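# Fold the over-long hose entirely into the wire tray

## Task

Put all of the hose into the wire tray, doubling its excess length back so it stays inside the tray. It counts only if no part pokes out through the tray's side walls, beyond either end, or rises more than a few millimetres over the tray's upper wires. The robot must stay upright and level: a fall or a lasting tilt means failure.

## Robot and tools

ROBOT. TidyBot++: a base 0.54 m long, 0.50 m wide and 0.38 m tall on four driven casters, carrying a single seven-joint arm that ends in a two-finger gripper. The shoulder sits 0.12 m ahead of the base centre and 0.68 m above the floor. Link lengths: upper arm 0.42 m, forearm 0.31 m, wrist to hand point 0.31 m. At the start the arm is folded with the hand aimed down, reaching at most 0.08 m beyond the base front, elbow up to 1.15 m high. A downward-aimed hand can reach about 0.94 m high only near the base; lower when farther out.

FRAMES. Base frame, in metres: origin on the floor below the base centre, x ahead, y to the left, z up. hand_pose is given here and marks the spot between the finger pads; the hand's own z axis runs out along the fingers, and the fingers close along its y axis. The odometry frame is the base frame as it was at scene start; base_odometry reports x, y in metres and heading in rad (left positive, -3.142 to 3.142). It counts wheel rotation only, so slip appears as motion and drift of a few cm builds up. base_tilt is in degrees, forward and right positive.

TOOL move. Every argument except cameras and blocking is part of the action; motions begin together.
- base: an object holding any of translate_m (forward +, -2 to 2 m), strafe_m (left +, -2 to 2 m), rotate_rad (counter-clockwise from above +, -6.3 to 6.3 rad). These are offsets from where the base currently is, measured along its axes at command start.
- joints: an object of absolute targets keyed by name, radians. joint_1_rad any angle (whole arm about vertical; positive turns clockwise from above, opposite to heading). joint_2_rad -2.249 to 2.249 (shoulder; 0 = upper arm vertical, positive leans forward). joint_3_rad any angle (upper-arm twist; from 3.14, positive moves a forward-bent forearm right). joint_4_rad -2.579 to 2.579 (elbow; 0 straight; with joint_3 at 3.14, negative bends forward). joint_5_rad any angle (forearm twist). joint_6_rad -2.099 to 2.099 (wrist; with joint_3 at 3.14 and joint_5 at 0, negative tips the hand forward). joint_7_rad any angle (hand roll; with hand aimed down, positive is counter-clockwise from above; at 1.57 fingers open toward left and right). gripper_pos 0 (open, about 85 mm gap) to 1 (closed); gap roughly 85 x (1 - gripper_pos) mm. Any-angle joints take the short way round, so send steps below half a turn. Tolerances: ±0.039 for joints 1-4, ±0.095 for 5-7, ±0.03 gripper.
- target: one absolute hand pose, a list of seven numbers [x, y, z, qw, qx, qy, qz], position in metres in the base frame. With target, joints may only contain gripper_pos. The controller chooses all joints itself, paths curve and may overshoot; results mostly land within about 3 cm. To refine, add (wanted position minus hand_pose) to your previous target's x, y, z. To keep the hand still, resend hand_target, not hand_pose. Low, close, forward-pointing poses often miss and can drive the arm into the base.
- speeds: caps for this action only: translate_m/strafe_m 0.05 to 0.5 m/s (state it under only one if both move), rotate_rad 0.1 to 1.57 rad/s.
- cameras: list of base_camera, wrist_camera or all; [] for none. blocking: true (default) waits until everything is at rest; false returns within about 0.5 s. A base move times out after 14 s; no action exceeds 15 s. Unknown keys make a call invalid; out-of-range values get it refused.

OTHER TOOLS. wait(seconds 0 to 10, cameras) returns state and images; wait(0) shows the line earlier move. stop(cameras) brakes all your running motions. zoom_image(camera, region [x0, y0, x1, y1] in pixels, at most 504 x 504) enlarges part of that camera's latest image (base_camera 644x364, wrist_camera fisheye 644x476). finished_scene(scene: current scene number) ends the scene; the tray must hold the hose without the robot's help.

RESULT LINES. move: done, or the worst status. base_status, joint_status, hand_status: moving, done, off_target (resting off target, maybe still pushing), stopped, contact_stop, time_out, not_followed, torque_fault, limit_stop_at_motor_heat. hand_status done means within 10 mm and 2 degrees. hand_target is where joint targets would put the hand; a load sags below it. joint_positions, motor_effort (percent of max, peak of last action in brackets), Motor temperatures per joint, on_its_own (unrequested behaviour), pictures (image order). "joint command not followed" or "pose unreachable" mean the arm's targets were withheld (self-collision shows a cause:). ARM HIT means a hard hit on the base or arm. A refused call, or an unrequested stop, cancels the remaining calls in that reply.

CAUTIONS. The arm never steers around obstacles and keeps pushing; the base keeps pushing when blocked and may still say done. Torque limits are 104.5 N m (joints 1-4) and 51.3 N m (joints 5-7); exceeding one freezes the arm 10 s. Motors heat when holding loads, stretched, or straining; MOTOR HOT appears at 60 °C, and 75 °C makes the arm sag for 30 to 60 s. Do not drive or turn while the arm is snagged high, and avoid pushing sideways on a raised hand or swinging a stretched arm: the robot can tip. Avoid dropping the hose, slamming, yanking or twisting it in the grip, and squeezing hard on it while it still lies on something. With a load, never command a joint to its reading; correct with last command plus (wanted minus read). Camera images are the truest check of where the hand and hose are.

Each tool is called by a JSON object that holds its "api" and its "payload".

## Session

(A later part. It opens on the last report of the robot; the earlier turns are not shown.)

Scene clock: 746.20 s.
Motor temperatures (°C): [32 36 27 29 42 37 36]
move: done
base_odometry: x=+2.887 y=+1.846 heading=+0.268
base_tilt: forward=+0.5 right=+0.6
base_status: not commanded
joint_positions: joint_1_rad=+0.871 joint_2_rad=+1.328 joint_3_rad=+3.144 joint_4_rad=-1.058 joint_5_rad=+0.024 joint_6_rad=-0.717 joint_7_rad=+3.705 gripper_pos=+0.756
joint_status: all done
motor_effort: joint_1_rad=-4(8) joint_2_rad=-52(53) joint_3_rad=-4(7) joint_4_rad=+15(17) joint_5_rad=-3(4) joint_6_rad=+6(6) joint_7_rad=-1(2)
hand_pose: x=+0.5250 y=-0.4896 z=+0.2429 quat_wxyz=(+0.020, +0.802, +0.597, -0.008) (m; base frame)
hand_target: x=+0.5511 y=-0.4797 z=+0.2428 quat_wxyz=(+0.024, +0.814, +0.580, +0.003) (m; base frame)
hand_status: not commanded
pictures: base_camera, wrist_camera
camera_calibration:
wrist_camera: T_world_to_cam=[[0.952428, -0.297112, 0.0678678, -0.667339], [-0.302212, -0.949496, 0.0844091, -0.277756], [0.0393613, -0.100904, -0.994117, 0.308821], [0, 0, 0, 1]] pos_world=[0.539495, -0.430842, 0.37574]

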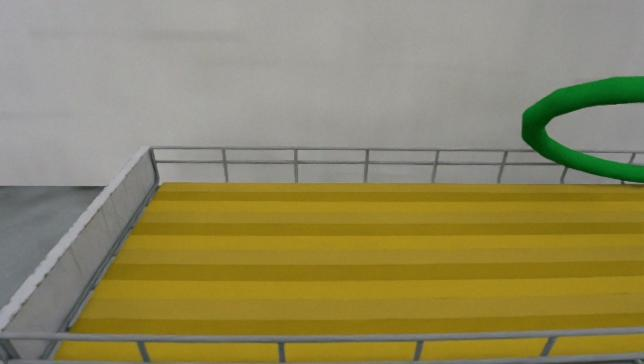

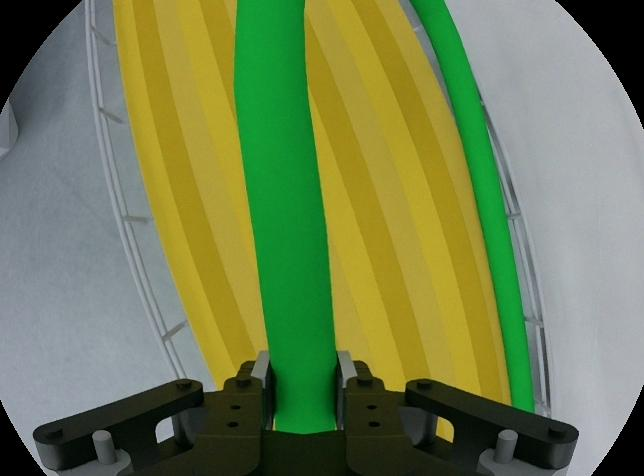

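{"api": "move", "payload": {"joints": {"joint_1_rad": 0.816, "joint_2_rad": 1.515, "joint_3_rad": 3.14, "joint_4_rad": -0.937, "joint_5_rad": 0, "joint_6_rad": -0.642, "joint_7_rad": 3.625}, "cameras": ["base_camera", "wrist_camera"]}}

Scene clock: 765.20 s.
Motor temperatures (°C): [32 36 27 29 42 37 36]
move: off_target
base_odometry: x=+2.887 y=+1.846 heading=+0.267
base_tilt: forward=+0.5 right=+0.6
base_status: not commanded
joint_positions: joint_1_rad=+0.860 joint_2_rad=+1.519 joint_3_rad=+3.152 joint_4_rad=-0.974 joint_5_rad=+0.024 joint_6_rad=-0.702 joint_7_rad=+3.681 gripper_pos=+0.756
joint_status: joint_1_rad off_target (ended at +0.860, target +0.816); the others done
motor_effort: joint_1_rad=-6(8) joint_2_rad=-52(55) joint_3_rad=-8(8) joint_4_rad=+14(16) joint_5_rad=-5(6) joint_6_rad=+4(6) joint_7_rad=-1(2)
hand_pose: x=+0.4990 y=-0.4561 z=+0.1423 quat_wxyz=(-0.025, +0.805, +0.592, -0.015) (m; base frame)
hand_target: x=+0.5557 y=-0.4610 z=+0.1518 quat_wxyz=(+0.023, +0.814, +0.580, +0.004) (m; base frame)
hand_status: not commanded
pictures: base_camera, wrist_camera
camera_calibration:
wrist_camera: T_world_to_cam=[[0.950099, -0.311631, -0.0140845, -0.619583], [-0.310775, -0.949471, 0.0438598, -0.235291], [-0.0270409, -0.037294, -0.998938, 0.275996], [0, 0, 0, 1]] pos_world=[0.523006, -0.40619, 0.277296]

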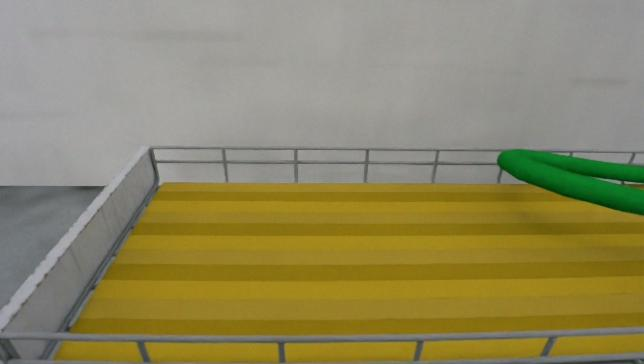

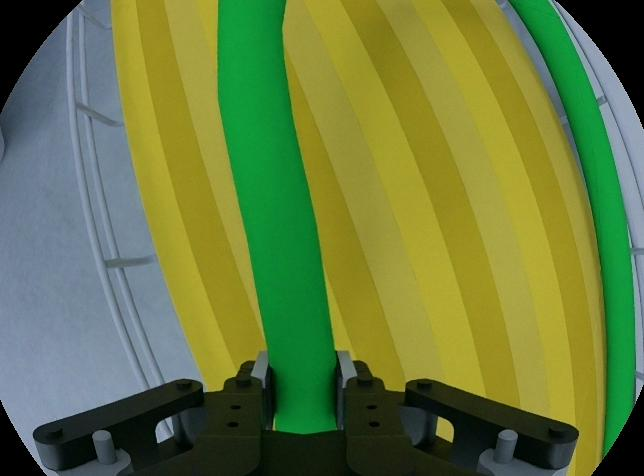

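{"api": "move", "payload": {"joints": {"joint_1_rad": 0.793, "joint_2_rad": 1.689, "joint_3_rad": 3.14, "joint_4_rad": -0.699, "joint_5_rad": 0, "joint_6_rad": -0.706, "joint_7_rad": 3.602}, "cameras": ["base_camera", "wrist_camera"]}}

Scene clock: 772.83 s.
Motor temperatures (°C): [32 36 27 29 42 37 36]
move: off_target
base_odometry: x=+2.887 y=+1.846 heading=+0.267
base_tilt: forward=+0.6 right=+0.6
base_status: not commanded
joint_positions: joint_1_rad=+0.839 joint_2_rad=+1.679 joint_3_rad=+3.156 joint_4_rad=-0.742 joint_5_rad=+0.024 joint_6_rad=-0.710 joint_7_rad=+3.659 gripper_pos=+0.756
joint_status: joint_1_rad off_target (ended at +0.839, target +0.793); joint_4_rad off_target (ended at -0.742, target -0.699); the others done
motor_effort: joint_1_rad=-6(8) joint_2_rad=-51(55) joint_3_rad=-7(9) joint_4_rad=+17(17) joint_5_rad=-6(7) joint_6_rad=+8(9) joint_7_rad=-1(2)
hand_pose: x=+0.5312 y=-0.4751 z=+0.0888 quat_wxyz=(+0.007, +0.805, +0.593, -0.014) (m; base frame)
hand_target: x=+0.5751 y=-0.4600 z=+0.0920 quat_wxyz=(+0.023, +0.814, +0.580, +0.005) (m; base frame)
hand_status: not commanded
pictures: base_camera, wrist_camera
camera_calibration:
wrist_camera: T_world_to_cam=[[0.950308, -0.308875, 0.0388819, -0.660317], [-0.31107, -0.947061, 0.079438, -0.242797], [0.0122871, -0.0875855, -0.996081, 0.17772], [0, 0, 0, 1]] pos_world=[0.549794, -0.418334, 0.221985]

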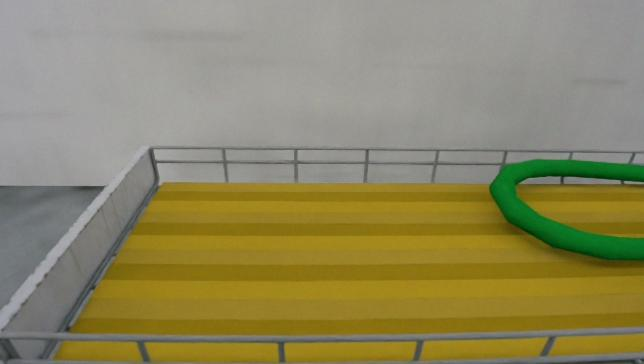

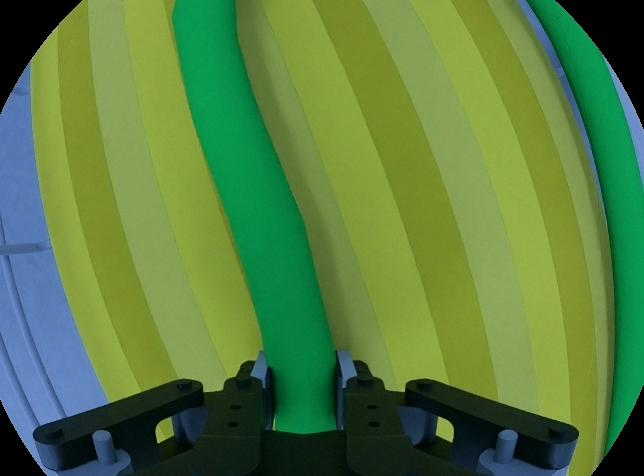

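{"api": "move", "payload": {"joints": {"gripper_pos": 0.45}, "cameras": ["wrist_camera"]}}

{"api": "move", "payload": {"joints": {"joint_1_rad": 0.816, "joint_2_rad": 1.38, "joint_3_rad": 3.14, "joint_4_rad": -1.02, "joint_5_rad": 0, "joint_6_rad": -0.74, "joint_7_rad": 3.6}, "cameras": ["base_camera", "wrist_camera"]}}

Scene clock: 777.37 s.
Motor temperatures (°C): [32 36 27 29 42 37 36]
move: done
base_odometry: x=+2.887 y=+1.846 heading=+0.267
base_tilt: forward=+0.6 right=+0.6
base_status: not commanded
joint_positions: joint_1_rad=+0.839 joint_2_rad=+1.686 joint_3_rad=+3.156 joint_4_rad=-0.735 joint_5_rad=+0.024 joint_6_rad=-0.711 joint_7_rad=+3.647 gripper_pos=+0.450
joint_status: all done
motor_effort: joint_1_rad=-9(9) joint_2_rad=-52(54) joint_3_rad=-6(8) joint_4_rad=+15(16) joint_5_rad=-5(6) joint_6_rad=+5(8) joint_7_rad=+0(2)
hand_pose: x=+0.5311 y=-0.4750 z=+0.0861 quat_wxyz=(+0.007, +0.809, +0.588, -0.014) (m; base frame)
hand_target: x=+0.5751 y=-0.4600 z=+0.0920 quat_wxyz=(+0.023, +0.814, +0.580, +0.005) (m; base frame)
hand_status: not commanded
pictures: wrist_camera
camera_calibration:
wrist_camera: T_world_to_cam=[[0.946292, -0.320887, 0.0395277, -0.663768], [-0.3231, -0.943008, 0.0796434, -0.234209], [0.0117183, -0.0881373, -0.996039, 0.175011], [0, 0, 0, 1]] pos_world=[0.550395, -0.418431, 0.219208]

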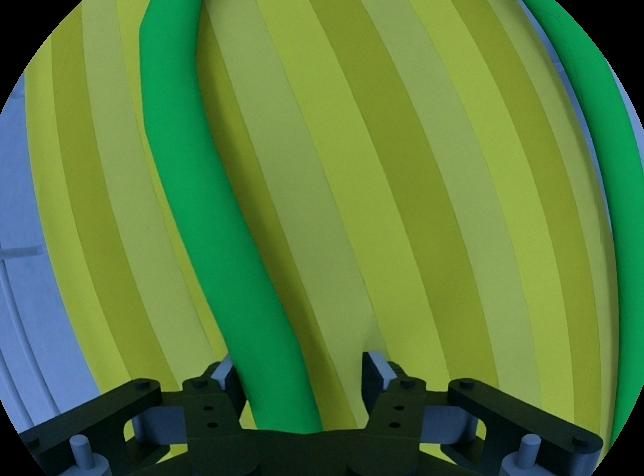

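Scene clock: 779.10 s.
Motor temperatures (°C): [32 37 27 29 42 37 36]
move: done
base_odometry: x=+2.887 y=+1.846 heading=+0.267
base_tilt: forward=+0.6 right=+0.6
base_status: not commanded
joint_positions: joint_1_rad=+0.839 joint_2_rad=+1.360 joint_3_rad=+3.156 joint_4_rad=-1.006 joint_5_rad=+0.024 joint_6_rad=-0.722 joint_7_rad=+3.645 gripper_pos=+0.450
joint_status: all done
motor_effort: joint_1_rad=-5(9) joint_2_rad=-50(58) joint_3_rad=-4(8) joint_4_rad=+13(16) joint_5_rad=-2(6) joint_6_rad=+3(6) joint_7_rad=+0(1)
hand_pose: x=+0.5435 y=-0.4899 z=+0.2346 quat_wxyz=(+0.028, +0.810, +0.585, -0.012) (m; base frame)
hand_target: x=+0.5495 y=-0.4544 z=+0.2185 quat_wxyz=(+0.001, +0.821, +0.570, +0.001) (m; base frame)
hand_status: not commanded
pictures: base_camera, wrist_camera
camera_calibration:
wrist_camera: T_world_to_cam=[[0.942879, -0.324139, 0.0768974, -0.694668], [-0.330766, -0.938373, 0.100252, -0.254426], [0.0396628, -0.119961, -0.991986, 0.28973], [0, 0, 0, 1]] pos_world=[0.559341, -0.429159, 0.366333]

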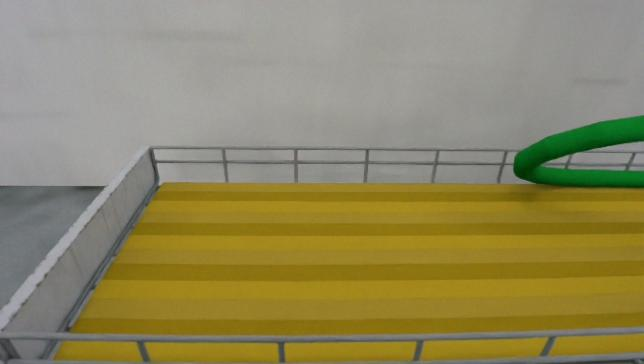

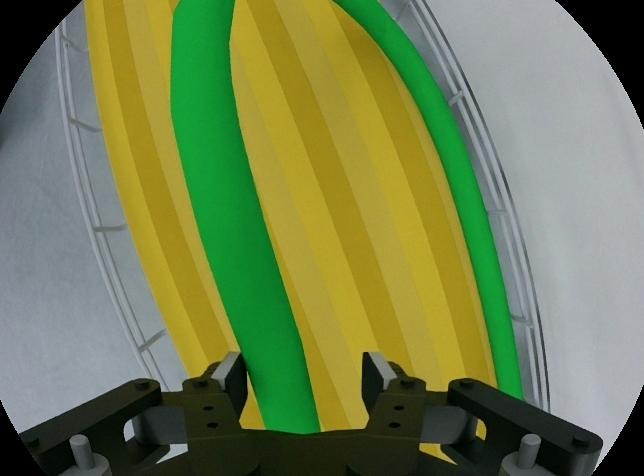

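{"api": "move", "payload": {"joints": {"gripper_pos": 0.85}, "cameras": ["wrist_camera"]}}

{"api": "move", "payload": {"joints": {"joint_1_rad": 0.793, "joint_2_rad": 1.689, "joint_3_rad": 3.14, "joint_4_rad": -0.699, "joint_5_rad": 0, "joint_6_rad": -0.706, "joint_7_rad": 3.65}, "cameras": ["base_camera", "wrist_camera"]}}

Scene clock: 799.07 s.
Motor temperatures (°C): [32 37 27 29 42 37 36]
move: off_target
base_odometry: x=+2.887 y=+1.846 heading=+0.267
base_tilt: forward=+0.6 right=+0.6
base_status: not commanded
joint_positions: joint_1_rad=+0.839 joint_2_rad=+1.360 joint_3_rad=+3.156 joint_4_rad=-1.007 joint_5_rad=+0.024 joint_6_rad=-0.722 joint_7_rad=+3.645 gripper_pos=+0.765
joint_status: gripper_pos off_target (ended at +0.765, target +0.850)
motor_effort: joint_1_rad=-4(6) joint_2_rad=-49(50) joint_3_rad=-3(5) joint_4_rad=+13(14) joint_5_rad=-2(3) joint_6_rad=+4(4) joint_7_rad=+0(0)
hand_pose: x=+0.5432 y=-0.4894 z=+0.2343 quat_wxyz=(+0.028, +0.810, +0.585, -0.012) (m; base frame)
hand_target: x=+0.5495 y=-0.4544 z=+0.2185 quat_wxyz=(+0.001, +0.821, +0.570, +0.001) (m; base frame)
hand_status: not commanded
pictures: wrist_camera
camera_calibration:
wrist_camera: T_world_to_cam=[[0.942928, -0.324213, 0.0759771, -0.694001], [-0.330709, -0.938447, 0.0997449, -0.254081], [0.0389619, -0.119179, -0.992108, 0.29034], [0, 0, 0, 1]] pos_world=[0.559055, -0.428843, 0.36612]

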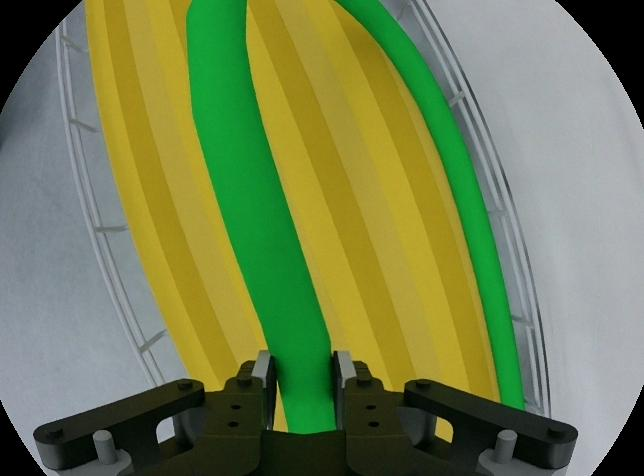

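Scene clock: 800.47 s.
Motor temperatures (°C): [32 37 27 29 42 37 36]
move: off_target
base_odometry: x=+2.887 y=+1.846 heading=+0.267
base_tilt: forward=+0.5 right=+0.6
base_status: not commanded
joint_positions: joint_1_rad=+0.837 joint_2_rad=+1.661 joint_3_rad=+3.164 joint_4_rad=-0.724 joint_5_rad=+0.024 joint_6_rad=-0.722 joint_7_rad=+3.645 gripper_pos=+0.765
joint_status: joint_1_rad off_target (ended at +0.837, target +0.793); the others done
motor_effort: joint_1_rad=-8(10) joint_2_rad=-49(51) joint_3_rad=-7(8) joint_4_rad=+13(14) joint_5_rad=-5(6) joint_6_rad=+4(5) joint_7_rad=-1(1)
hand_pose: x=+0.5399 y=-0.4896 z=+0.1040 quat_wxyz=(+0.019, +0.809, +0.588, -0.017) (m; base frame)
hand_target: x=+0.5751 y=-0.4600 z=+0.0920 quat_wxyz=(+0.023, +0.800, +0.599, +0.004) (m; base frame)
hand_status: not commanded
pictures: base_camera, wrist_camera
camera_calibration:
wrist_camera: T_world_to_cam=[[0.94602, -0.319197, 0.0562031, -0.678195], [-0.323391, -0.941156, 0.0982062, -0.247409], [0.0215487, -0.111081, -0.993578, 0.174737], [0, 0, 0, 1]] pos_world=[0.557811, -0.429919, 0.236029]

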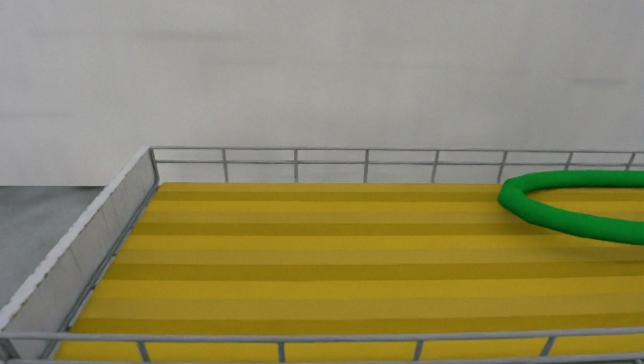

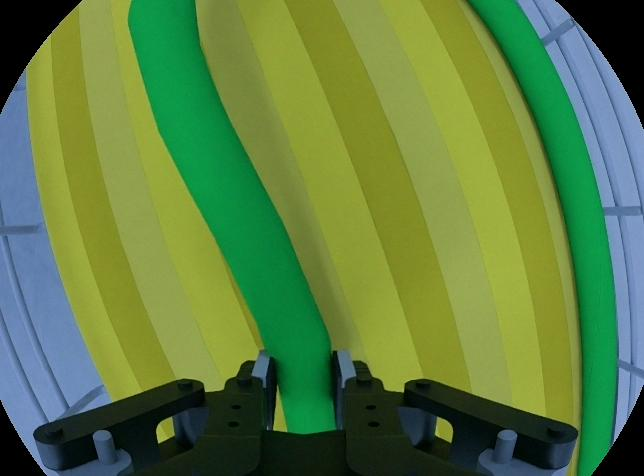

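{"api": "move", "payload": {"joints": {"joint_1_rad": 0.855, "joint_2_rad": 1.616, "joint_3_rad": 3.14, "joint_4_rad": -0.947, "joint_5_rad": 0, "joint_6_rad": -0.531, "joint_7_rad": 3.89}, "cameras": ["base_camera", "wrist_camera"]}}

Scene clock: 815.20 s.
Motor temperatures (°C): [32 37 27 29 42 37 36]
move: done
base_odometry: x=+2.887 y=+1.846 heading=+0.267
base_tilt: forward=+0.6 right=+0.6
base_status: not commanded
joint_positions: joint_1_rad=+0.871 joint_2_rad=+1.598 joint_3_rad=+3.164 joint_4_rad=-0.926 joint_5_rad=+0.024 joint_6_rad=-0.583 joint_7_rad=+3.843 gripper_pos=+0.766
joint_status: all done
motor_effort: joint_1_rad=-7(10) joint_2_rad=-45(49) joint_3_rad=-6(8) joint_4_rad=+10(14) joint_5_rad=-3(6) joint_6_rad=+2(5) joint_7_rad=+0(2)
hand_pose: x=+0.5024 y=-0.4793 z=+0.1028 quat_wxyz=(+0.017, +0.758, +0.652, -0.018) (m; base frame)
hand_target: x=+0.5191 y=-0.4566 z=+0.0887 quat_wxyz=(+0.024, +0.744, +0.668, +0.000) (m; base frame)
hand_status: not commanded
pictures: base_camera, wrist_camera
camera_calibration:
wrist_camera: T_world_to_cam=[[0.985849, -0.1605, 0.0483902, -0.582525], [-0.164599, -0.981479, 0.0980065, -0.348805], [0.031764, -0.104585, -0.994009, 0.173523], [0, 0, 0, 1]] pos_world=[0.511357, -0.417692, 0.234857]

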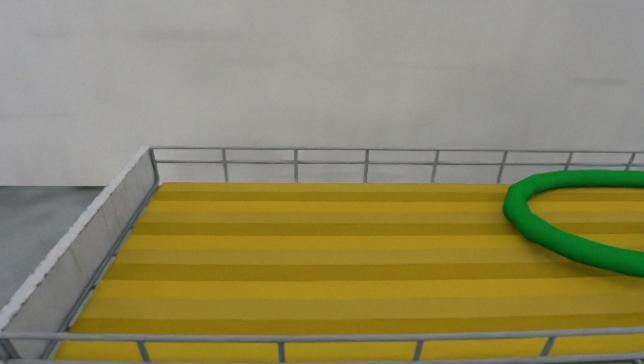

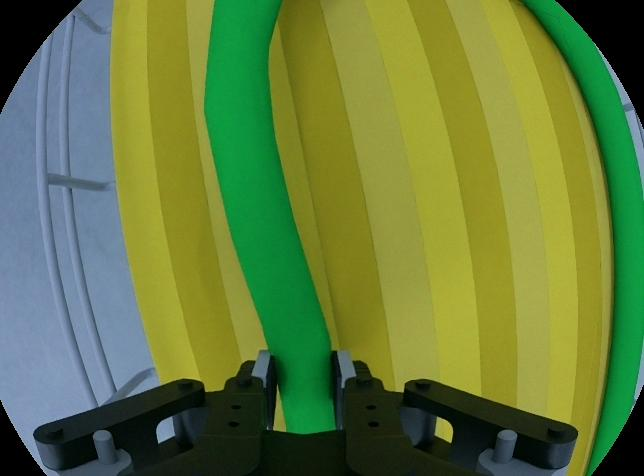

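{"api": "move", "payload": {"joints": {"joint_1_rad": 0.85, "joint_2_rad": 1.641, "joint_3_rad": 3.14, "joint_4_rad": -0.92, "joint_5_rad": 0, "joint_6_rad": -0.533, "joint_7_rad": 3.89}, "cameras": []}}

{"api": "move", "payload": {"joints": {"gripper_pos": 0.3}, "cameras": ["base_camera", "wrist_camera"]}}

Scene clock: 839.47 s.
Motor temperatures (°C): [32 37 27 29 42 37 36]
move: off_target
base_odometry: x=+2.887 y=+1.846 heading=+0.267
base_tilt: forward=+0.5 right=+0.5
base_status: not commanded
joint_positions: joint_1_rad=+0.871 joint_2_rad=+1.601 joint_3_rad=+3.164 joint_4_rad=-0.922 joint_5_rad=+0.024 joint_6_rad=-0.583 joint_7_rad=+3.846 gripper_pos=+0.766
joint_status: joint_2_rad off_target (ended at +1.601, target +1.641); the others done
motor_effort: joint_1_rad=-6(8) joint_2_rad=-43(46) joint_3_rad=-5(6) joint_4_rad=+10(12) joint_5_rad=-2(3) joint_6_rad=+3(5) joint_7_rad=+0(1)
hand_pose: x=+0.5027 y=-0.4794 z=+0.1017 quat_wxyz=(+0.018, +0.756, +0.654, -0.018) (m; base frame)
hand_target: x=+0.5213 y=-0.4545 z=+0.0785 quat_wxyz=(+0.024, +0.742, +0.670, +0.000) (m; base frame)
hand_status: not commanded
pictures: none
No camera images: "cameras" was empty.

Scene clock: 840.30 s.
Motor temperatures (°C): [32 37 27 29 42 37 36]
move: done
base_odometry: x=+2.887 y=+1.846 heading=+0.267
base_tilt: forward=+0.6 right=+0.6
base_status: not commanded
joint_positions: joint_1_rad=+0.873 joint_2_rad=+1.631 joint_3_rad=+3.164 joint_4_rad=-0.922 joint_5_rad=+0.024 joint_6_rad=-0.583 joint_7_rad=+3.849 gripper_pos=+0.300
joint_status: all done
motor_effort: joint_1_rad=-6(8) joint_2_rad=-50(50) joint_3_rad=-5(7) joint_4_rad=+12(12) joint_5_rad=-3(3) joint_6_rad=+3(4) joint_7_rad=+0(1)
hand_pose: x=+0.4904 y=-0.4665 z=+0.0835 quat_wxyz=(+0.003, +0.756, +0.654, -0.018) (m; base frame)
hand_target: x=+0.5213 y=-0.4545 z=+0.0785 quat_wxyz=(+0.024, +0.742, +0.670, +0.000) (m; base frame)
hand_status: not commanded
pictures: base_camera, wrist_camera
camera_calibration:
wrist_camera: T_world_to_cam=[[0.987315, -0.156637, 0.025954, -0.564788], [-0.158224, -0.984245, 0.0789088, -0.339208], [0.013185, -0.0820144, -0.996544, 0.175873], [0, 0, 0, 1]] pos_world=[0.501634, -0.407906, 0.21669]

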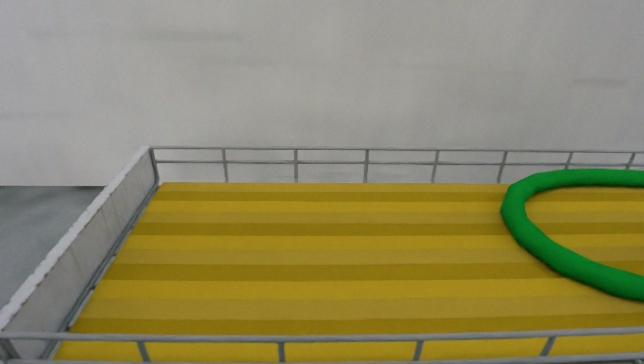

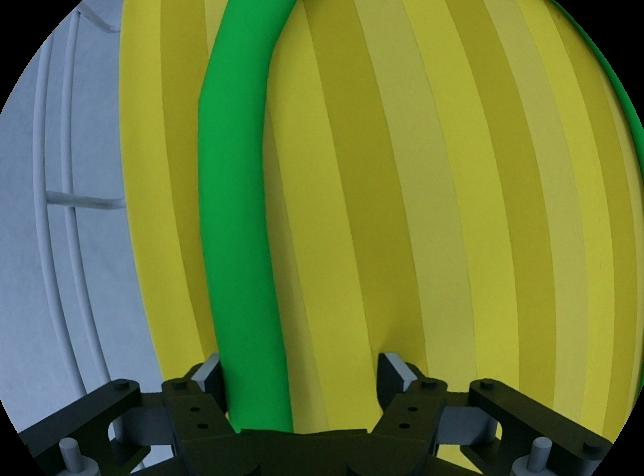

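{"api": "move", "payload": {"joints": {"joint_1_rad": 0.86, "joint_2_rad": 1.515, "joint_3_rad": 3.14, "joint_4_rad": -1.044, "joint_5_rad": 0, "joint_6_rad": -0.534, "joint_7_rad": 3.89}, "cameras": ["base_camera", "wrist_camera"]}}

Scene clock: 852.43 s.
Motor temperatures (°C): [32 37 27 29 42 37 36]
move: done
base_odometry: x=+2.887 y=+1.846 heading=+0.267
base_tilt: forward=+0.6 right=+0.6
base_status: not commanded
joint_positions: joint_1_rad=+0.873 joint_2_rad=+1.521 joint_3_rad=+3.164 joint_4_rad=-1.042 joint_5_rad=+0.024 joint_6_rad=-0.583 joint_7_rad=+3.849 gripper_pos=+0.300
joint_status: all done
motor_effort: joint_1_rad=-5(7) joint_2_rad=-51(53) joint_3_rad=-4(6) joint_4_rad=+12(13) joint_5_rad=-2(3) joint_6_rad=+3(5) joint_7_rad=+0(1)
hand_pose: x=+0.4865 y=-0.4628 z=+0.1281 quat_wxyz=(-0.002, +0.757, +0.653, -0.018) (m; base frame)
hand_target: x=+0.5175 y=-0.4594 z=+0.1319 quat_wxyz=(+0.024, +0.745, +0.666, +0.000) (m; base frame)
hand_status: not commanded
pictures: base_camera, wrist_camera
camera_calibration:
wrist_camera: T_world_to_cam=[[0.987014, -0.159549, 0.0186169, -0.561804], [-0.16049, -0.984364, 0.0725957, -0.337839], [0.00674322, -0.0746409, -0.997188, 0.227318], [0, 0, 0, 1]] pos_world=[0.498756, -0.405224, 0.261664]

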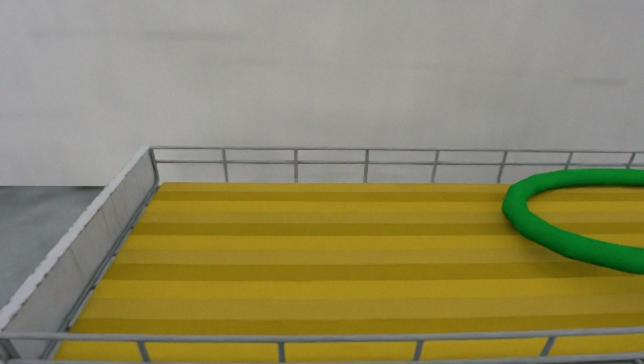

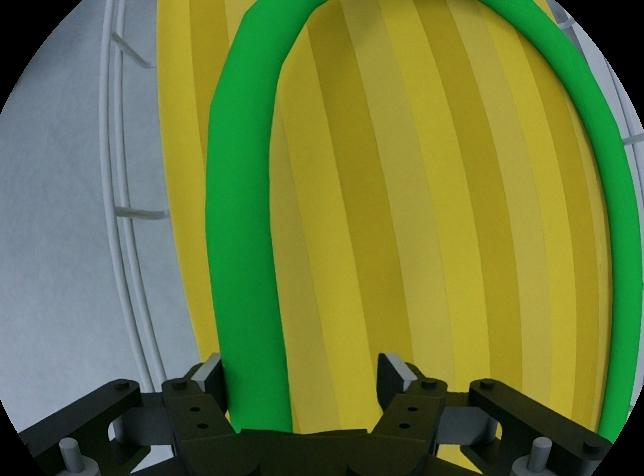

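{"api": "move", "payload": {"joints": {"joint_1_rad": 0.835, "joint_2_rad": 1.644, "joint_3_rad": 3.14, "joint_4_rad": -0.8625, "joint_5_rad": 0, "joint_6_rad": -0.587, "joint_7_rad": 3.9, "gripper_pos": 0.6}, "cameras": ["wrist_camera"]}}

Scene clock: 883.47 s.
Motor temperatures (°C): [32 38 27 29 42 37 36]
move: done
base_odometry: x=+2.887 y=+1.845 heading=+0.267
base_tilt: forward=+0.5 right=+0.6
base_status: not commanded
joint_positions: joint_1_rad=+0.871 joint_2_rad=+1.631 joint_3_rad=+3.164 joint_4_rad=-0.901 joint_5_rad=+0.024 joint_6_rad=-0.588 joint_7_rad=+3.857 gripper_pos=+0.599
joint_status: all done
motor_effort: joint_1_rad=-6(8) joint_2_rad=-50(53) joint_3_rad=-5(7) joint_4_rad=+14(15) joint_5_rad=-3(3) joint_6_rad=+6(9) joint_7_rad=+0(1)
hand_pose: x=+0.4978 y=-0.4739 z=+0.0874 quat_wxyz=(+0.010, +0.753, +0.658, -0.018) (m; base frame)
hand_target: x=+0.5375 y=-0.4589 z=+0.0871 quat_wxyz=(+0.024, +0.734, +0.679, +0.001) (m; base frame)
hand_status: not commanded
pictures: wrist_camera
camera_calibration:
wrist_camera: T_world_to_cam=[[0.988554, -0.146205, 0.0372307, -0.57003], [-0.149005, -0.984821, 0.0890198, -0.351291], [0.0236504, -0.0935484, -0.995334, 0.168249], [0, 0, 0, 1]] pos_world=[0.507182, -0.413561, 0.219958]

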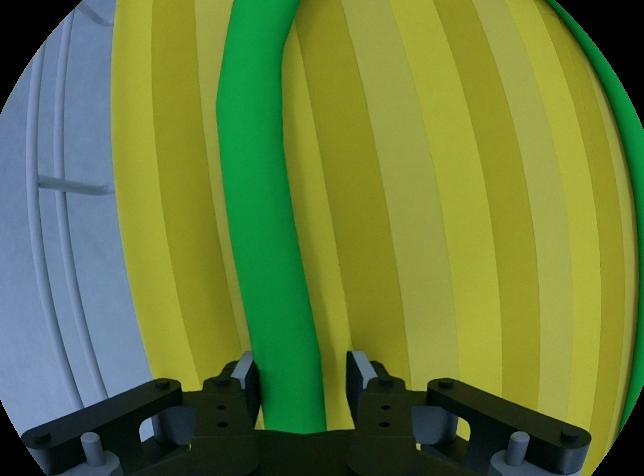

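{"api": "move", "payload": {"base": {"strafe_m": -0.12}, "speeds": {"strafe_m": 0.15}, "cameras": ["base_camera", "wrist_camera"]}}

Scene clock: 887.70 s.
Motor temperatures (°C): [32 38 27 29 42 37 36]
move: done
base_odometry: x=+2.919 y=+1.730 heading=+0.268
base_tilt: forward=+0.5 right=+0.6
base_status: done
joint_positions: joint_1_rad=+0.852 joint_2_rad=+1.634 joint_3_rad=+3.163 joint_4_rad=-0.893 joint_5_rad=+0.024 joint_6_rad=-0.599 joint_7_rad=+3.858 gripper_pos=+0.600
joint_status: not commanded
motor_effort: joint_1_rad=-4(6) joint_2_rad=-50(52) joint_3_rad=-3(5) joint_4_rad=+14(16) joint_5_rad=-1(2) joint_6_rad=+6(9) joint_7_rad=+0(1)
hand_pose: x=+0.5072 y=-0.4659 z=+0.0874 quat_wxyz=(+0.008, +0.746, +0.665, -0.017) (m; base frame)
hand_target: x=+0.5375 y=-0.4589 z=+0.0871 quat_wxyz=(+0.024, +0.734, +0.679, +0.001) (m; base frame)
hand_status: not commanded
pictures: base_camera, wrist_camera
camera_calibration:
wrist_camera: T_world_to_cam=[[0.991348, -0.126835, 0.0337873, -0.570198], [-0.129297, -0.987958, 0.0849789, -0.353209], [0.0226022, -0.0886123, -0.99581, 0.171676], [0, 0, 0, 1]] pos_world=[0.515716, -0.406064, 0.220238]

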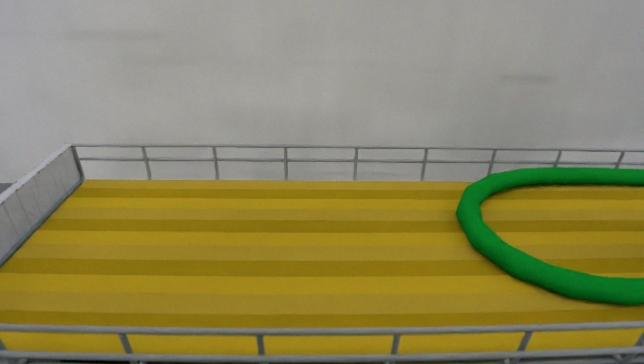

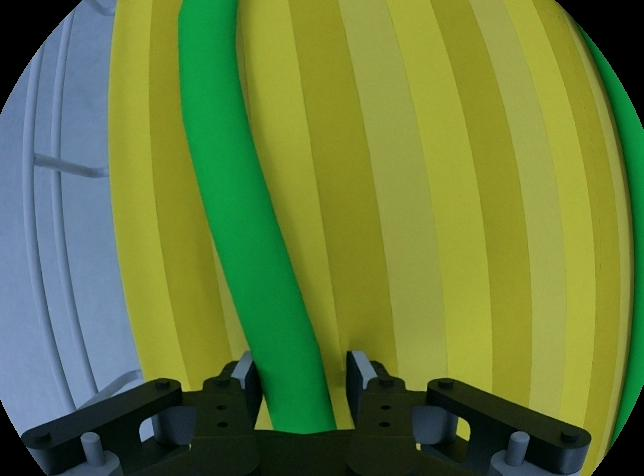

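{"api": "move", "payload": {"joints": {"gripper_pos": 0.25}, "cameras": ["wrist_camera"]}}

Scene clock: 900.60 s.
Motor temperatures (°C): [32 38 27 29 42 37 36]
move: done
base_odometry: x=+2.919 y=+1.730 heading=+0.268
base_tilt: forward=+0.5 right=+0.6
base_status: not commanded
joint_positions: joint_1_rad=+0.852 joint_2_rad=+1.640 joint_3_rad=+3.163 joint_4_rad=-0.891 joint_5_rad=+0.024 joint_6_rad=-0.599 joint_7_rad=+3.858 gripper_pos=+0.250
joint_status: all done
motor_effort: joint_1_rad=-5(5) joint_2_rad=-51(52) joint_3_rad=-3(4) joint_4_rad=+12(14) joint_5_rad=-2(2) joint_6_rad=+3(6) joint_7_rad=+0(1)
hand_pose: x=+0.5054 y=-0.4639 z=+0.0840 quat_wxyz=(+0.006, +0.746, +0.666, -0.017) (m; base frame)
hand_target: x=+0.5375 y=-0.4589 z=+0.0871 quat_wxyz=(+0.024, +0.734, +0.679, +0.001) (m; base frame)
hand_status: not commanded
pictures: wrist_camera
camera_calibration:
wrist_camera: T_world_to_cam=[[0.991455, -0.126844, 0.0304663, -0.56785], [-0.128955, -0.98825, 0.0820529, -0.351197], [0.0197004, -0.0852806, -0.996162, 0.171503], [0, 0, 0, 1]] pos_world=[0.51433, -0.404473, 0.216962]

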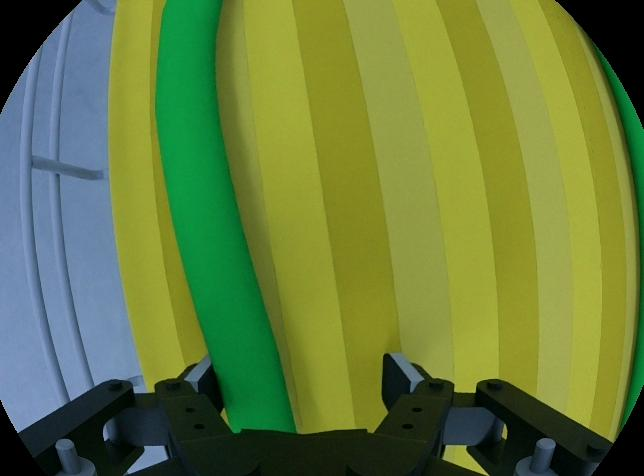

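{"api": "move", "payload": {"joints": {"gripper_pos": 0.6}, "cameras": []}}

{"api": "move", "payload": {"base": {"strafe_m": -0.25}, "speeds": {"strafe_m": 0.15}, "cameras": ["base_camera", "wrist_camera"]}}

Scene clock: 936.27 s.
Motor temperatures (°C): [32 38 27 29 42 37 36]
move: done
base_odometry: x=+2.919 y=+1.730 heading=+0.268
base_tilt: forward=+0.5 right=+0.7
base_status: not commanded
joint_positions: joint_1_rad=+0.852 joint_2_rad=+1.635 joint_3_rad=+3.163 joint_4_rad=-0.889 joint_5_rad=+0.024 joint_6_rad=-0.599 joint_7_rad=+3.858 gripper_pos=+0.599
joint_status: all done
motor_effort: joint_1_rad=-3(5) joint_2_rad=-49(52) joint_3_rad=-2(5) joint_4_rad=+12(12) joint_5_rad=-1(2) joint_6_rad=+4(4) joint_7_rad=+0(1)
hand_pose: x=+0.5084 y=-0.4671 z=+0.0875 quat_wxyz=(+0.009, +0.746, +0.666, -0.017) (m; base frame)
hand_target: x=+0.5375 y=-0.4589 z=+0.0871 quat_wxyz=(+0.024, +0.734, +0.679, +0.001) (m; base frame)
hand_status: not commanded
pictures: none
No camera images: "cameras" was empty.

Scene clock: 938.57 s.
Motor temperatures (°C): [32 38 27 29 42 37 36]
move: done
base_odometry: x=+2.985 y=+1.489 heading=+0.268
base_tilt: forward=+0.5 right=+0.6
base_status: done
joint_positions: joint_1_rad=+0.847 joint_2_rad=+1.635 joint_3_rad=+3.161 joint_4_rad=-0.887 joint_5_rad=+0.024 joint_6_rad=-0.605 joint_7_rad=+3.858 gripper_pos=+0.600
joint_status: not commanded
motor_effort: joint_1_rad=-3(5) joint_2_rad=-50(52) joint_3_rad=-2(3) joint_4_rad=+12(15) joint_5_rad=-1(2) joint_6_rad=+3(7) joint_7_rad=+0(1)
hand_pose: x=+0.5107 y=-0.4639 z=+0.0876 quat_wxyz=(+0.007, +0.744, +0.668, -0.017) (m; base frame)
hand_target: x=+0.5375 y=-0.4589 z=+0.0871 quat_wxyz=(+0.024, +0.734, +0.679, +0.001) (m; base frame)
hand_status: not commanded
pictures: base_camera, wrist_camera
camera_calibration:
wrist_camera: T_world_to_cam=[[0.992036, -0.121344, 0.0337561, -0.571216], [-0.123784, -0.988803, 0.0833462, -0.353853], [0.0232646, -0.086861, -0.995949, 0.172422], [0, 0, 0, 1]] pos_world=[0.518854, -0.404228, 0.220498]

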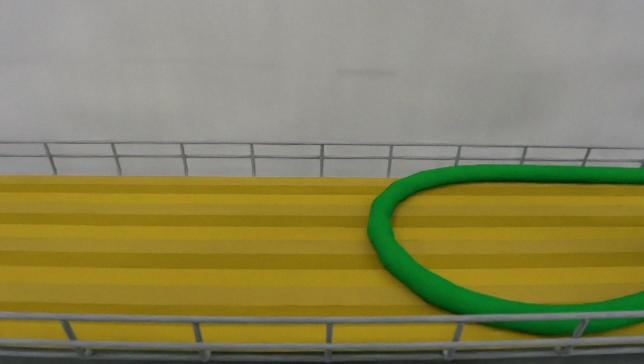

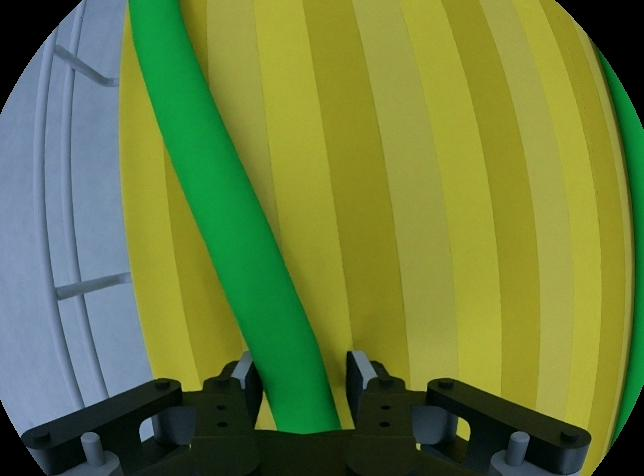

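{"api": "move", "payload": {"joints": {"gripper_pos": 0.3}, "cameras": []}}

{"api": "move", "payload": {"joints": {"joint_1_rad": 0.86, "joint_2_rad": 1.515, "joint_3_rad": 3.14, "joint_4_rad": -1.044, "joint_5_rad": 0, "joint_6_rad": -0.534, "joint_7_rad": 3.89}, "cameras": ["base_camera", "wrist_camera"]}}

Scene clock: 950.07 s.
Motor temperatures (°C): [32 38 27 29 42 37 36]
move: done
base_odometry: x=+2.985 y=+1.489 heading=+0.268
base_tilt: forward=+0.6 right=+0.6
base_status: not commanded
joint_positions: joint_1_rad=+0.847 joint_2_rad=+1.638 joint_3_rad=+3.161 joint_4_rad=-0.887 joint_5_rad=+0.024 joint_6_rad=-0.605 joint_7_rad=+3.858 gripper_pos=+0.300
joint_status: all done
motor_effort: joint_1_rad=-3(4) joint_2_rad=-51(52) joint_3_rad=-2(3) joint_4_rad=+12(12) joint_5_rad=-1(1) joint_6_rad=+2(3) joint_7_rad=+1(1)
hand_pose: x=+0.5096 y=-0.4627 z=+0.0859 quat_wxyz=(+0.006, +0.744, +0.668, -0.017) (m; base frame)
hand_target: x=+0.5375 y=-0.4589 z=+0.0871 quat_wxyz=(+0.024, +0.734, +0.679, +0.001) (m; base frame)
hand_status: not commanded
pictures: none
No camera images: "cameras" was empty.

Scene clock: 951.20 s.
Motor temperatures (°C): [32 38 27 29 42 37 36]
move: done
base_odometry: x=+2.985 y=+1.489 heading=+0.268
base_tilt: forward=+0.6 right=+0.7
base_status: not commanded
joint_positions: joint_1_rad=+0.860 joint_2_rad=+1.520 joint_3_rad=+3.161 joint_4_rad=-1.034 joint_5_rad=+0.024 joint_6_rad=-0.592 joint_7_rad=+3.858 gripper_pos=+0.300
joint_status: all done
motor_effort: joint_1_rad=-3(5) joint_2_rad=-50(53) joint_3_rad=-2(4) joint_4_rad=+11(12) joint_5_rad=-1(2) joint_6_rad=+2(3) joint_7_rad=+1(1)
hand_pose: x=+0.4951 y=-0.4590 z=+0.1301 quat_wxyz=(-0.002, +0.749, +0.662, -0.017) (m; base frame)
hand_target: x=+0.5175 y=-0.4594 z=+0.1319 quat_wxyz=(+0.024, +0.745, +0.666, +0.000) (m; base frame)
hand_status: not commanded
pictures: base_camera, wrist_camera
camera_calibration:
wrist_camera: T_world_to_cam=[[0.990315, -0.137404, 0.0199226, -0.561352], [-0.138484, -0.987827, 0.0708546, -0.345094], [0.00994445, -0.0729273, -0.997288, 0.228741], [0, 0, 0, 1]] pos_world=[0.50585, -0.401344, 0.263756]

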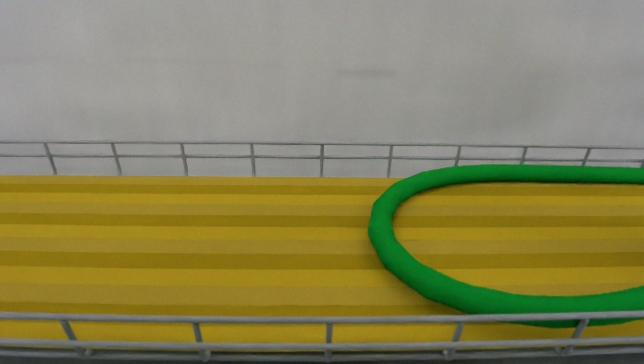

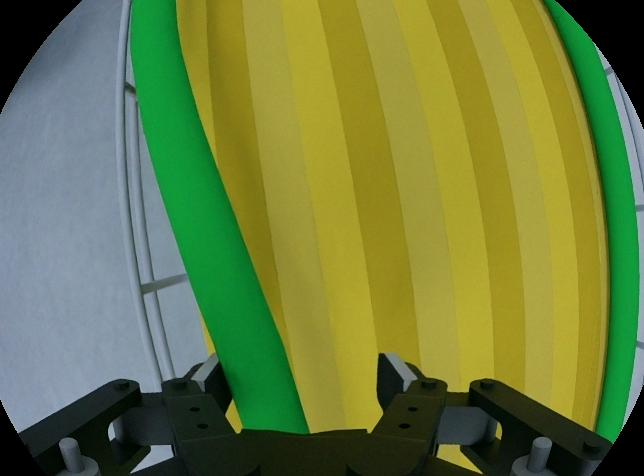

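{"api": "move", "payload": {"joints": {"joint_1_rad": 0.86, "joint_2_rad": 1.33, "joint_3_rad": 3.14, "joint_4_rad": -1.17, "joint_5_rad": 0, "joint_6_rad": -0.594, "joint_7_rad": 3.89, "gripper_pos": 0.0}, "cameras": ["base_camera", "wrist_camera"]}}

Scene clock: 961.37 s.
Motor temperatures (°C): [32 38 27 29 42 37 36]
move: done
base_odometry: x=+2.985 y=+1.489 heading=+0.268
base_tilt: forward=+0.5 right=+0.6
base_status: not commanded
joint_positions: joint_1_rad=+0.860 joint_2_rad=+1.315 joint_3_rad=+3.158 joint_4_rad=-1.151 joint_5_rad=+0.024 joint_6_rad=-0.591 joint_7_rad=+3.858 gripper_pos=+0.000
joint_status: all done
motor_effort: joint_1_rad=+0(4) joint_2_rad=-48(54) joint_3_rad=+0(3) joint_4_rad=+11(12) joint_5_rad=+0(2) joint_6_rad=+1(3) joint_7_rad=+1(1)
hand_pose: x=+0.5203 y=-0.4858 z=+0.2327 quat_wxyz=(+0.042, +0.750, +0.660, -0.016) (m; base frame)
hand_target: x=+0.5198 y=-0.4620 z=+0.2194 quat_wxyz=(+0.024, +0.745, +0.667, +0.000) (m; base frame)
hand_status: not commanded
pictures: base_camera, wrist_camera
camera_calibration:
wrist_camera: T_world_to_cam=[[0.986832, -0.135473, 0.0883696, -0.60518], [-0.146002, -0.981199, 0.126221, -0.381144], [0.0696088, -0.137461, -0.988058, 0.264341], [0, 0, 0, 1]] pos_world=[0.523163, -0.419627, 0.362772]

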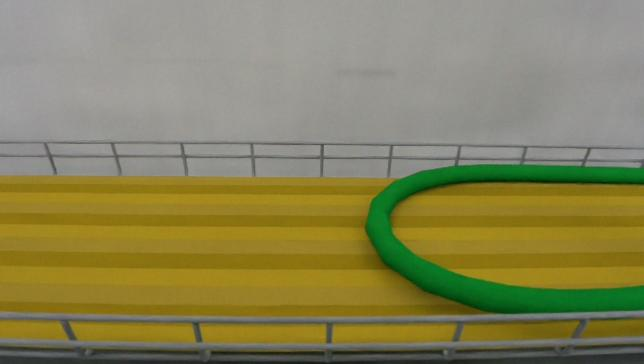

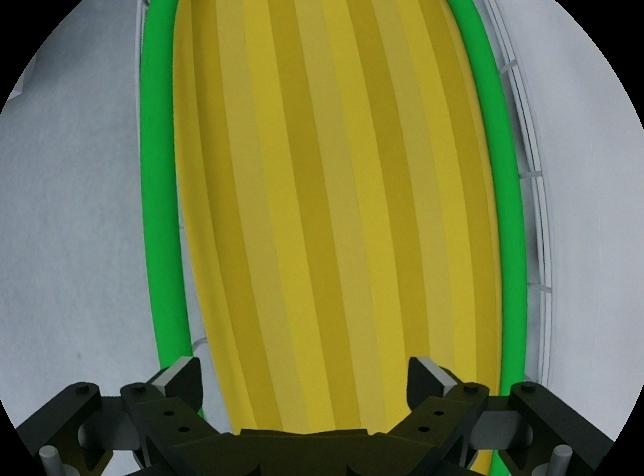

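{"api": "move", "payload": {"joints": {"joint_1_rad": 1.1, "joint_2_rad": 0.3, "joint_3_rad": 3.14, "joint_4_rad": -1.5, "joint_5_rad": 0, "joint_6_rad": -1.2, "joint_7_rad": 4.2}, "cameras": ["wrist_camera"]}}

Scene clock: 976.70 s.
Motor temperatures (°C): [32 38 27 29 42 37 36]
move: done
base_odometry: x=+2.985 y=+1.489 heading=+0.268
base_tilt: forward=+0.5 right=+0.6
base_status: not commanded
joint_positions: joint_1_rad=+1.086 joint_2_rad=+0.294 joint_3_rad=+3.158 joint_4_rad=-1.473 joint_5_rad=+0.024 joint_6_rad=-1.150 joint_7_rad=+4.154 gripper_pos=+0.000
joint_status: all done
motor_effort: joint_1_rad=-1(2) joint_2_rad=-30(52) joint_3_rad=+1(2) joint_4_rad=+17(18) joint_5_rad=+0(2) joint_6_rad=+2(3) joint_7_rad=+1(2)
hand_pose: x=+0.3402 y=-0.4483 z=+0.7195 quat_wxyz=(+0.104, +0.731, +0.673, -0.044) (m; base frame)
hand_target: x=+0.3360 y=-0.4218 z=+0.7042 quat_wxyz=(+0.068, +0.719, +0.691, -0.020) (m; base frame)
hand_status: not commanded
pictures: wrist_camera
camera_calibration:
wrist_camera: T_world_to_cam=[[0.98723, -0.0759681, 0.14002, -0.475975], [-0.109394, -0.962247, 0.249227, -0.524486], [0.115801, -0.261362, -0.958269, 0.670339], [0, 0, 0, 1]] pos_world=[0.334896, -0.365643, 0.839728]

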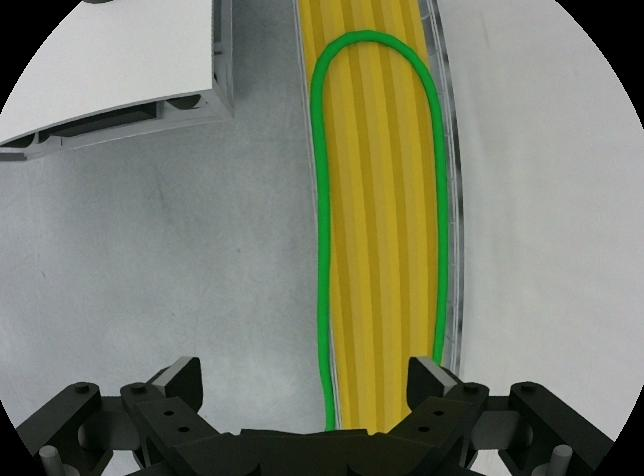

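{"api": "move", "payload": {"base": {"strafe_m": -0.45}, "cameras": ["wrist_camera"]}}

Scene clock: 991.50 s.
Motor temperatures (°C): [32 38 27 29 42 37 36]
move: done
base_odometry: x=+3.104 y=+1.054 heading=+0.268
base_tilt: forward=+0.6 right=+0.6
base_status: done
joint_positions: joint_1_rad=+1.092 joint_2_rad=+0.295 joint_3_rad=+3.158 joint_4_rad=-1.477 joint_5_rad=+0.024 joint_6_rad=-1.157 joint_7_rad=+4.156 gripper_pos=+0.000
joint_status: not commanded
motor_effort: joint_1_rad=+0(2) joint_2_rad=-30(33) joint_3_rad=+1(2) joint_4_rad=+17(18) joint_5_rad=+0(1) joint_6_rad=+2(3) joint_7_rad=+1(1)
hand_pose: x=+0.3360 y=-0.4466 z=+0.7173 quat_wxyz=(+0.098, +0.733, +0.672, -0.042) (m; base frame)
hand_target: x=+0.3360 y=-0.4218 z=+0.7042 quat_wxyz=(+0.068, +0.719, +0.691, -0.020) (m; base frame)
hand_status: not commanded
pictures: wrist_camera
camera_calibration:
wrist_camera: T_world_to_cam=[[0.987624, -0.0817341, 0.133857, -0.469687], [-0.112345, -0.964214, 0.240144, -0.516164], [0.109439, -0.252211, -0.961464, 0.677627], [0, 0, 0, 1]] pos_world=[0.331727, -0.365177, 0.838338]

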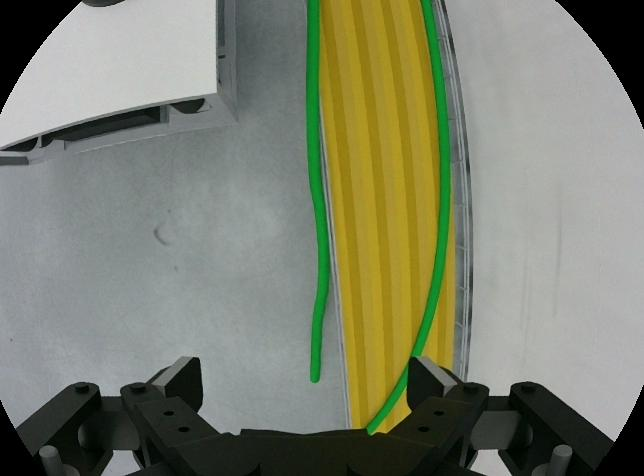

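{"api": "move", "payload": {"base": {"strafe_m": -0.40}, "joints": {"joint_1_rad": 1.052, "joint_2_rad": 0.9, "joint_3_rad": 3.14, "joint_4_rad": -1.5, "joint_5_rad": 0, "joint_6_rad": -0.7, "joint_7_rad": 4.015, "gripper_pos": 0.42}, "cameras": ["wrist_camera"]}}

{"api": "move", "payload": {"joints": {"joint_1_rad": 1.052, "joint_2_rad": 1.336, "joint_3_rad": 3.14, "joint_4_rad": -1.311, "joint_5_rad": 0, "joint_6_rad": -0.446, "joint_7_rad": 4.015}, "cameras": ["wrist_camera"]}}

Scene clock: 1037.37 s.
Motor temperatures (°C): [32 37 27 29 42 37 36]
move: done
base_odometry: x=+3.211 y=+0.669 heading=+0.269
base_tilt: forward=+0.5 right=+0.6
base_status: done
joint_positions: joint_1_rad=+1.065 joint_2_rad=+0.886 joint_3_rad=+3.158 joint_4_rad=-1.480 joint_5_rad=+0.024 joint_6_rad=-0.747 joint_7_rad=+4.060 gripper_pos=+0.420
joint_status: all done
motor_effort: joint_1_rad=+0(3) joint_2_rad=-42(46) joint_3_rad=+0(2) joint_4_rad=+12(19) joint_5_rad=+0(1) joint_6_rad=+0(3) joint_7_rad=+1(2)
hand_pose: x=+0.3766 y=-0.4919 z=+0.4124 quat_wxyz=(+0.011, +0.754, +0.656, -0.017) (m; base frame)
hand_target: x=+0.3961 y=-0.4807 z=+0.4006 quat_wxyz=(+0.021, +0.767, +0.641, -0.003) (m; base frame)
hand_status: not commanded
pictures: wrist_camera
camera_calibration:
wrist_camera: T_world_to_cam=[[0.987671, -0.151517, 0.0393573, -0.468036], [-0.154503, -0.983954, 0.0892326, -0.413635], [0.0252055, -0.0942132, -0.995233, 0.491938], [0, 0, 0, 1]] pos_world=[0.385959, -0.431567, 0.544923]

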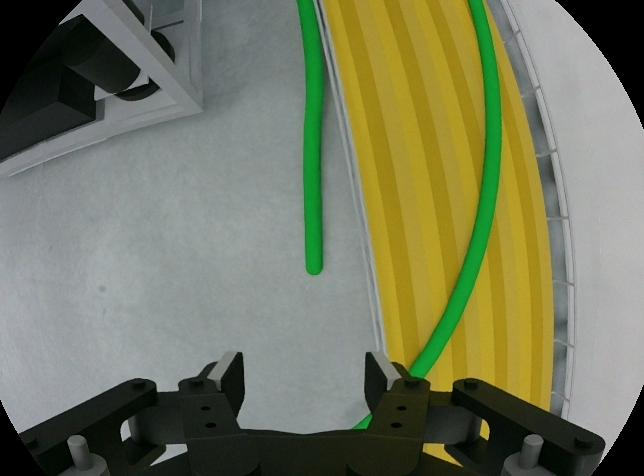

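Scene clock: 1039.20 s.
Motor temperatures (°C): [32 37 27 29 42 37 36]
move: done
base_odometry: x=+3.211 y=+0.669 heading=+0.269
base_tilt: forward=+0.6 right=+0.7
base_status: not commanded
joint_positions: joint_1_rad=+1.065 joint_2_rad=+1.321 joint_3_rad=+3.158 joint_4_rad=-1.326 joint_5_rad=+0.024 joint_6_rad=-0.493 joint_7_rad=+4.060 gripper_pos=+0.420
joint_status: all done
motor_effort: joint_1_rad=+0(2) joint_2_rad=-45(49) joint_3_rad=+0(2) joint_4_rad=+8(12) joint_5_rad=+0(1) joint_6_rad=+0(1) joint_7_rad=+0(1)
hand_pose: x=+0.3784 y=-0.4935 z=+0.1978 quat_wxyz=(-0.002, +0.751, +0.660, -0.013) (m; base frame)
hand_target: x=+0.4054 y=-0.4969 z=+0.1921 quat_wxyz=(+0.024, +0.767, +0.641, -0.004) (m; base frame)
hand_status: not commanded
pictures: wrist_camera
camera_calibration:
wrist_camera: T_world_to_cam=[[0.989403, -0.143189, 0.0240362, -0.455139], [-0.144488, -0.987304, 0.0659786, -0.396634], [0.0142836, -0.0687524, -0.997531, 0.295365], [0, 0, 0, 1]] pos_world=[0.388788, -0.436462, 0.331745]

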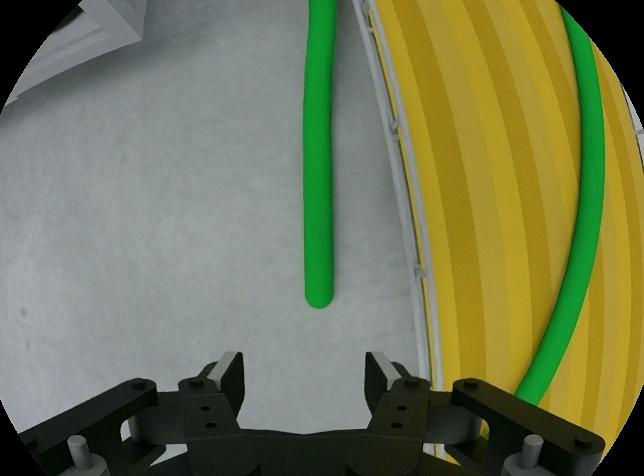

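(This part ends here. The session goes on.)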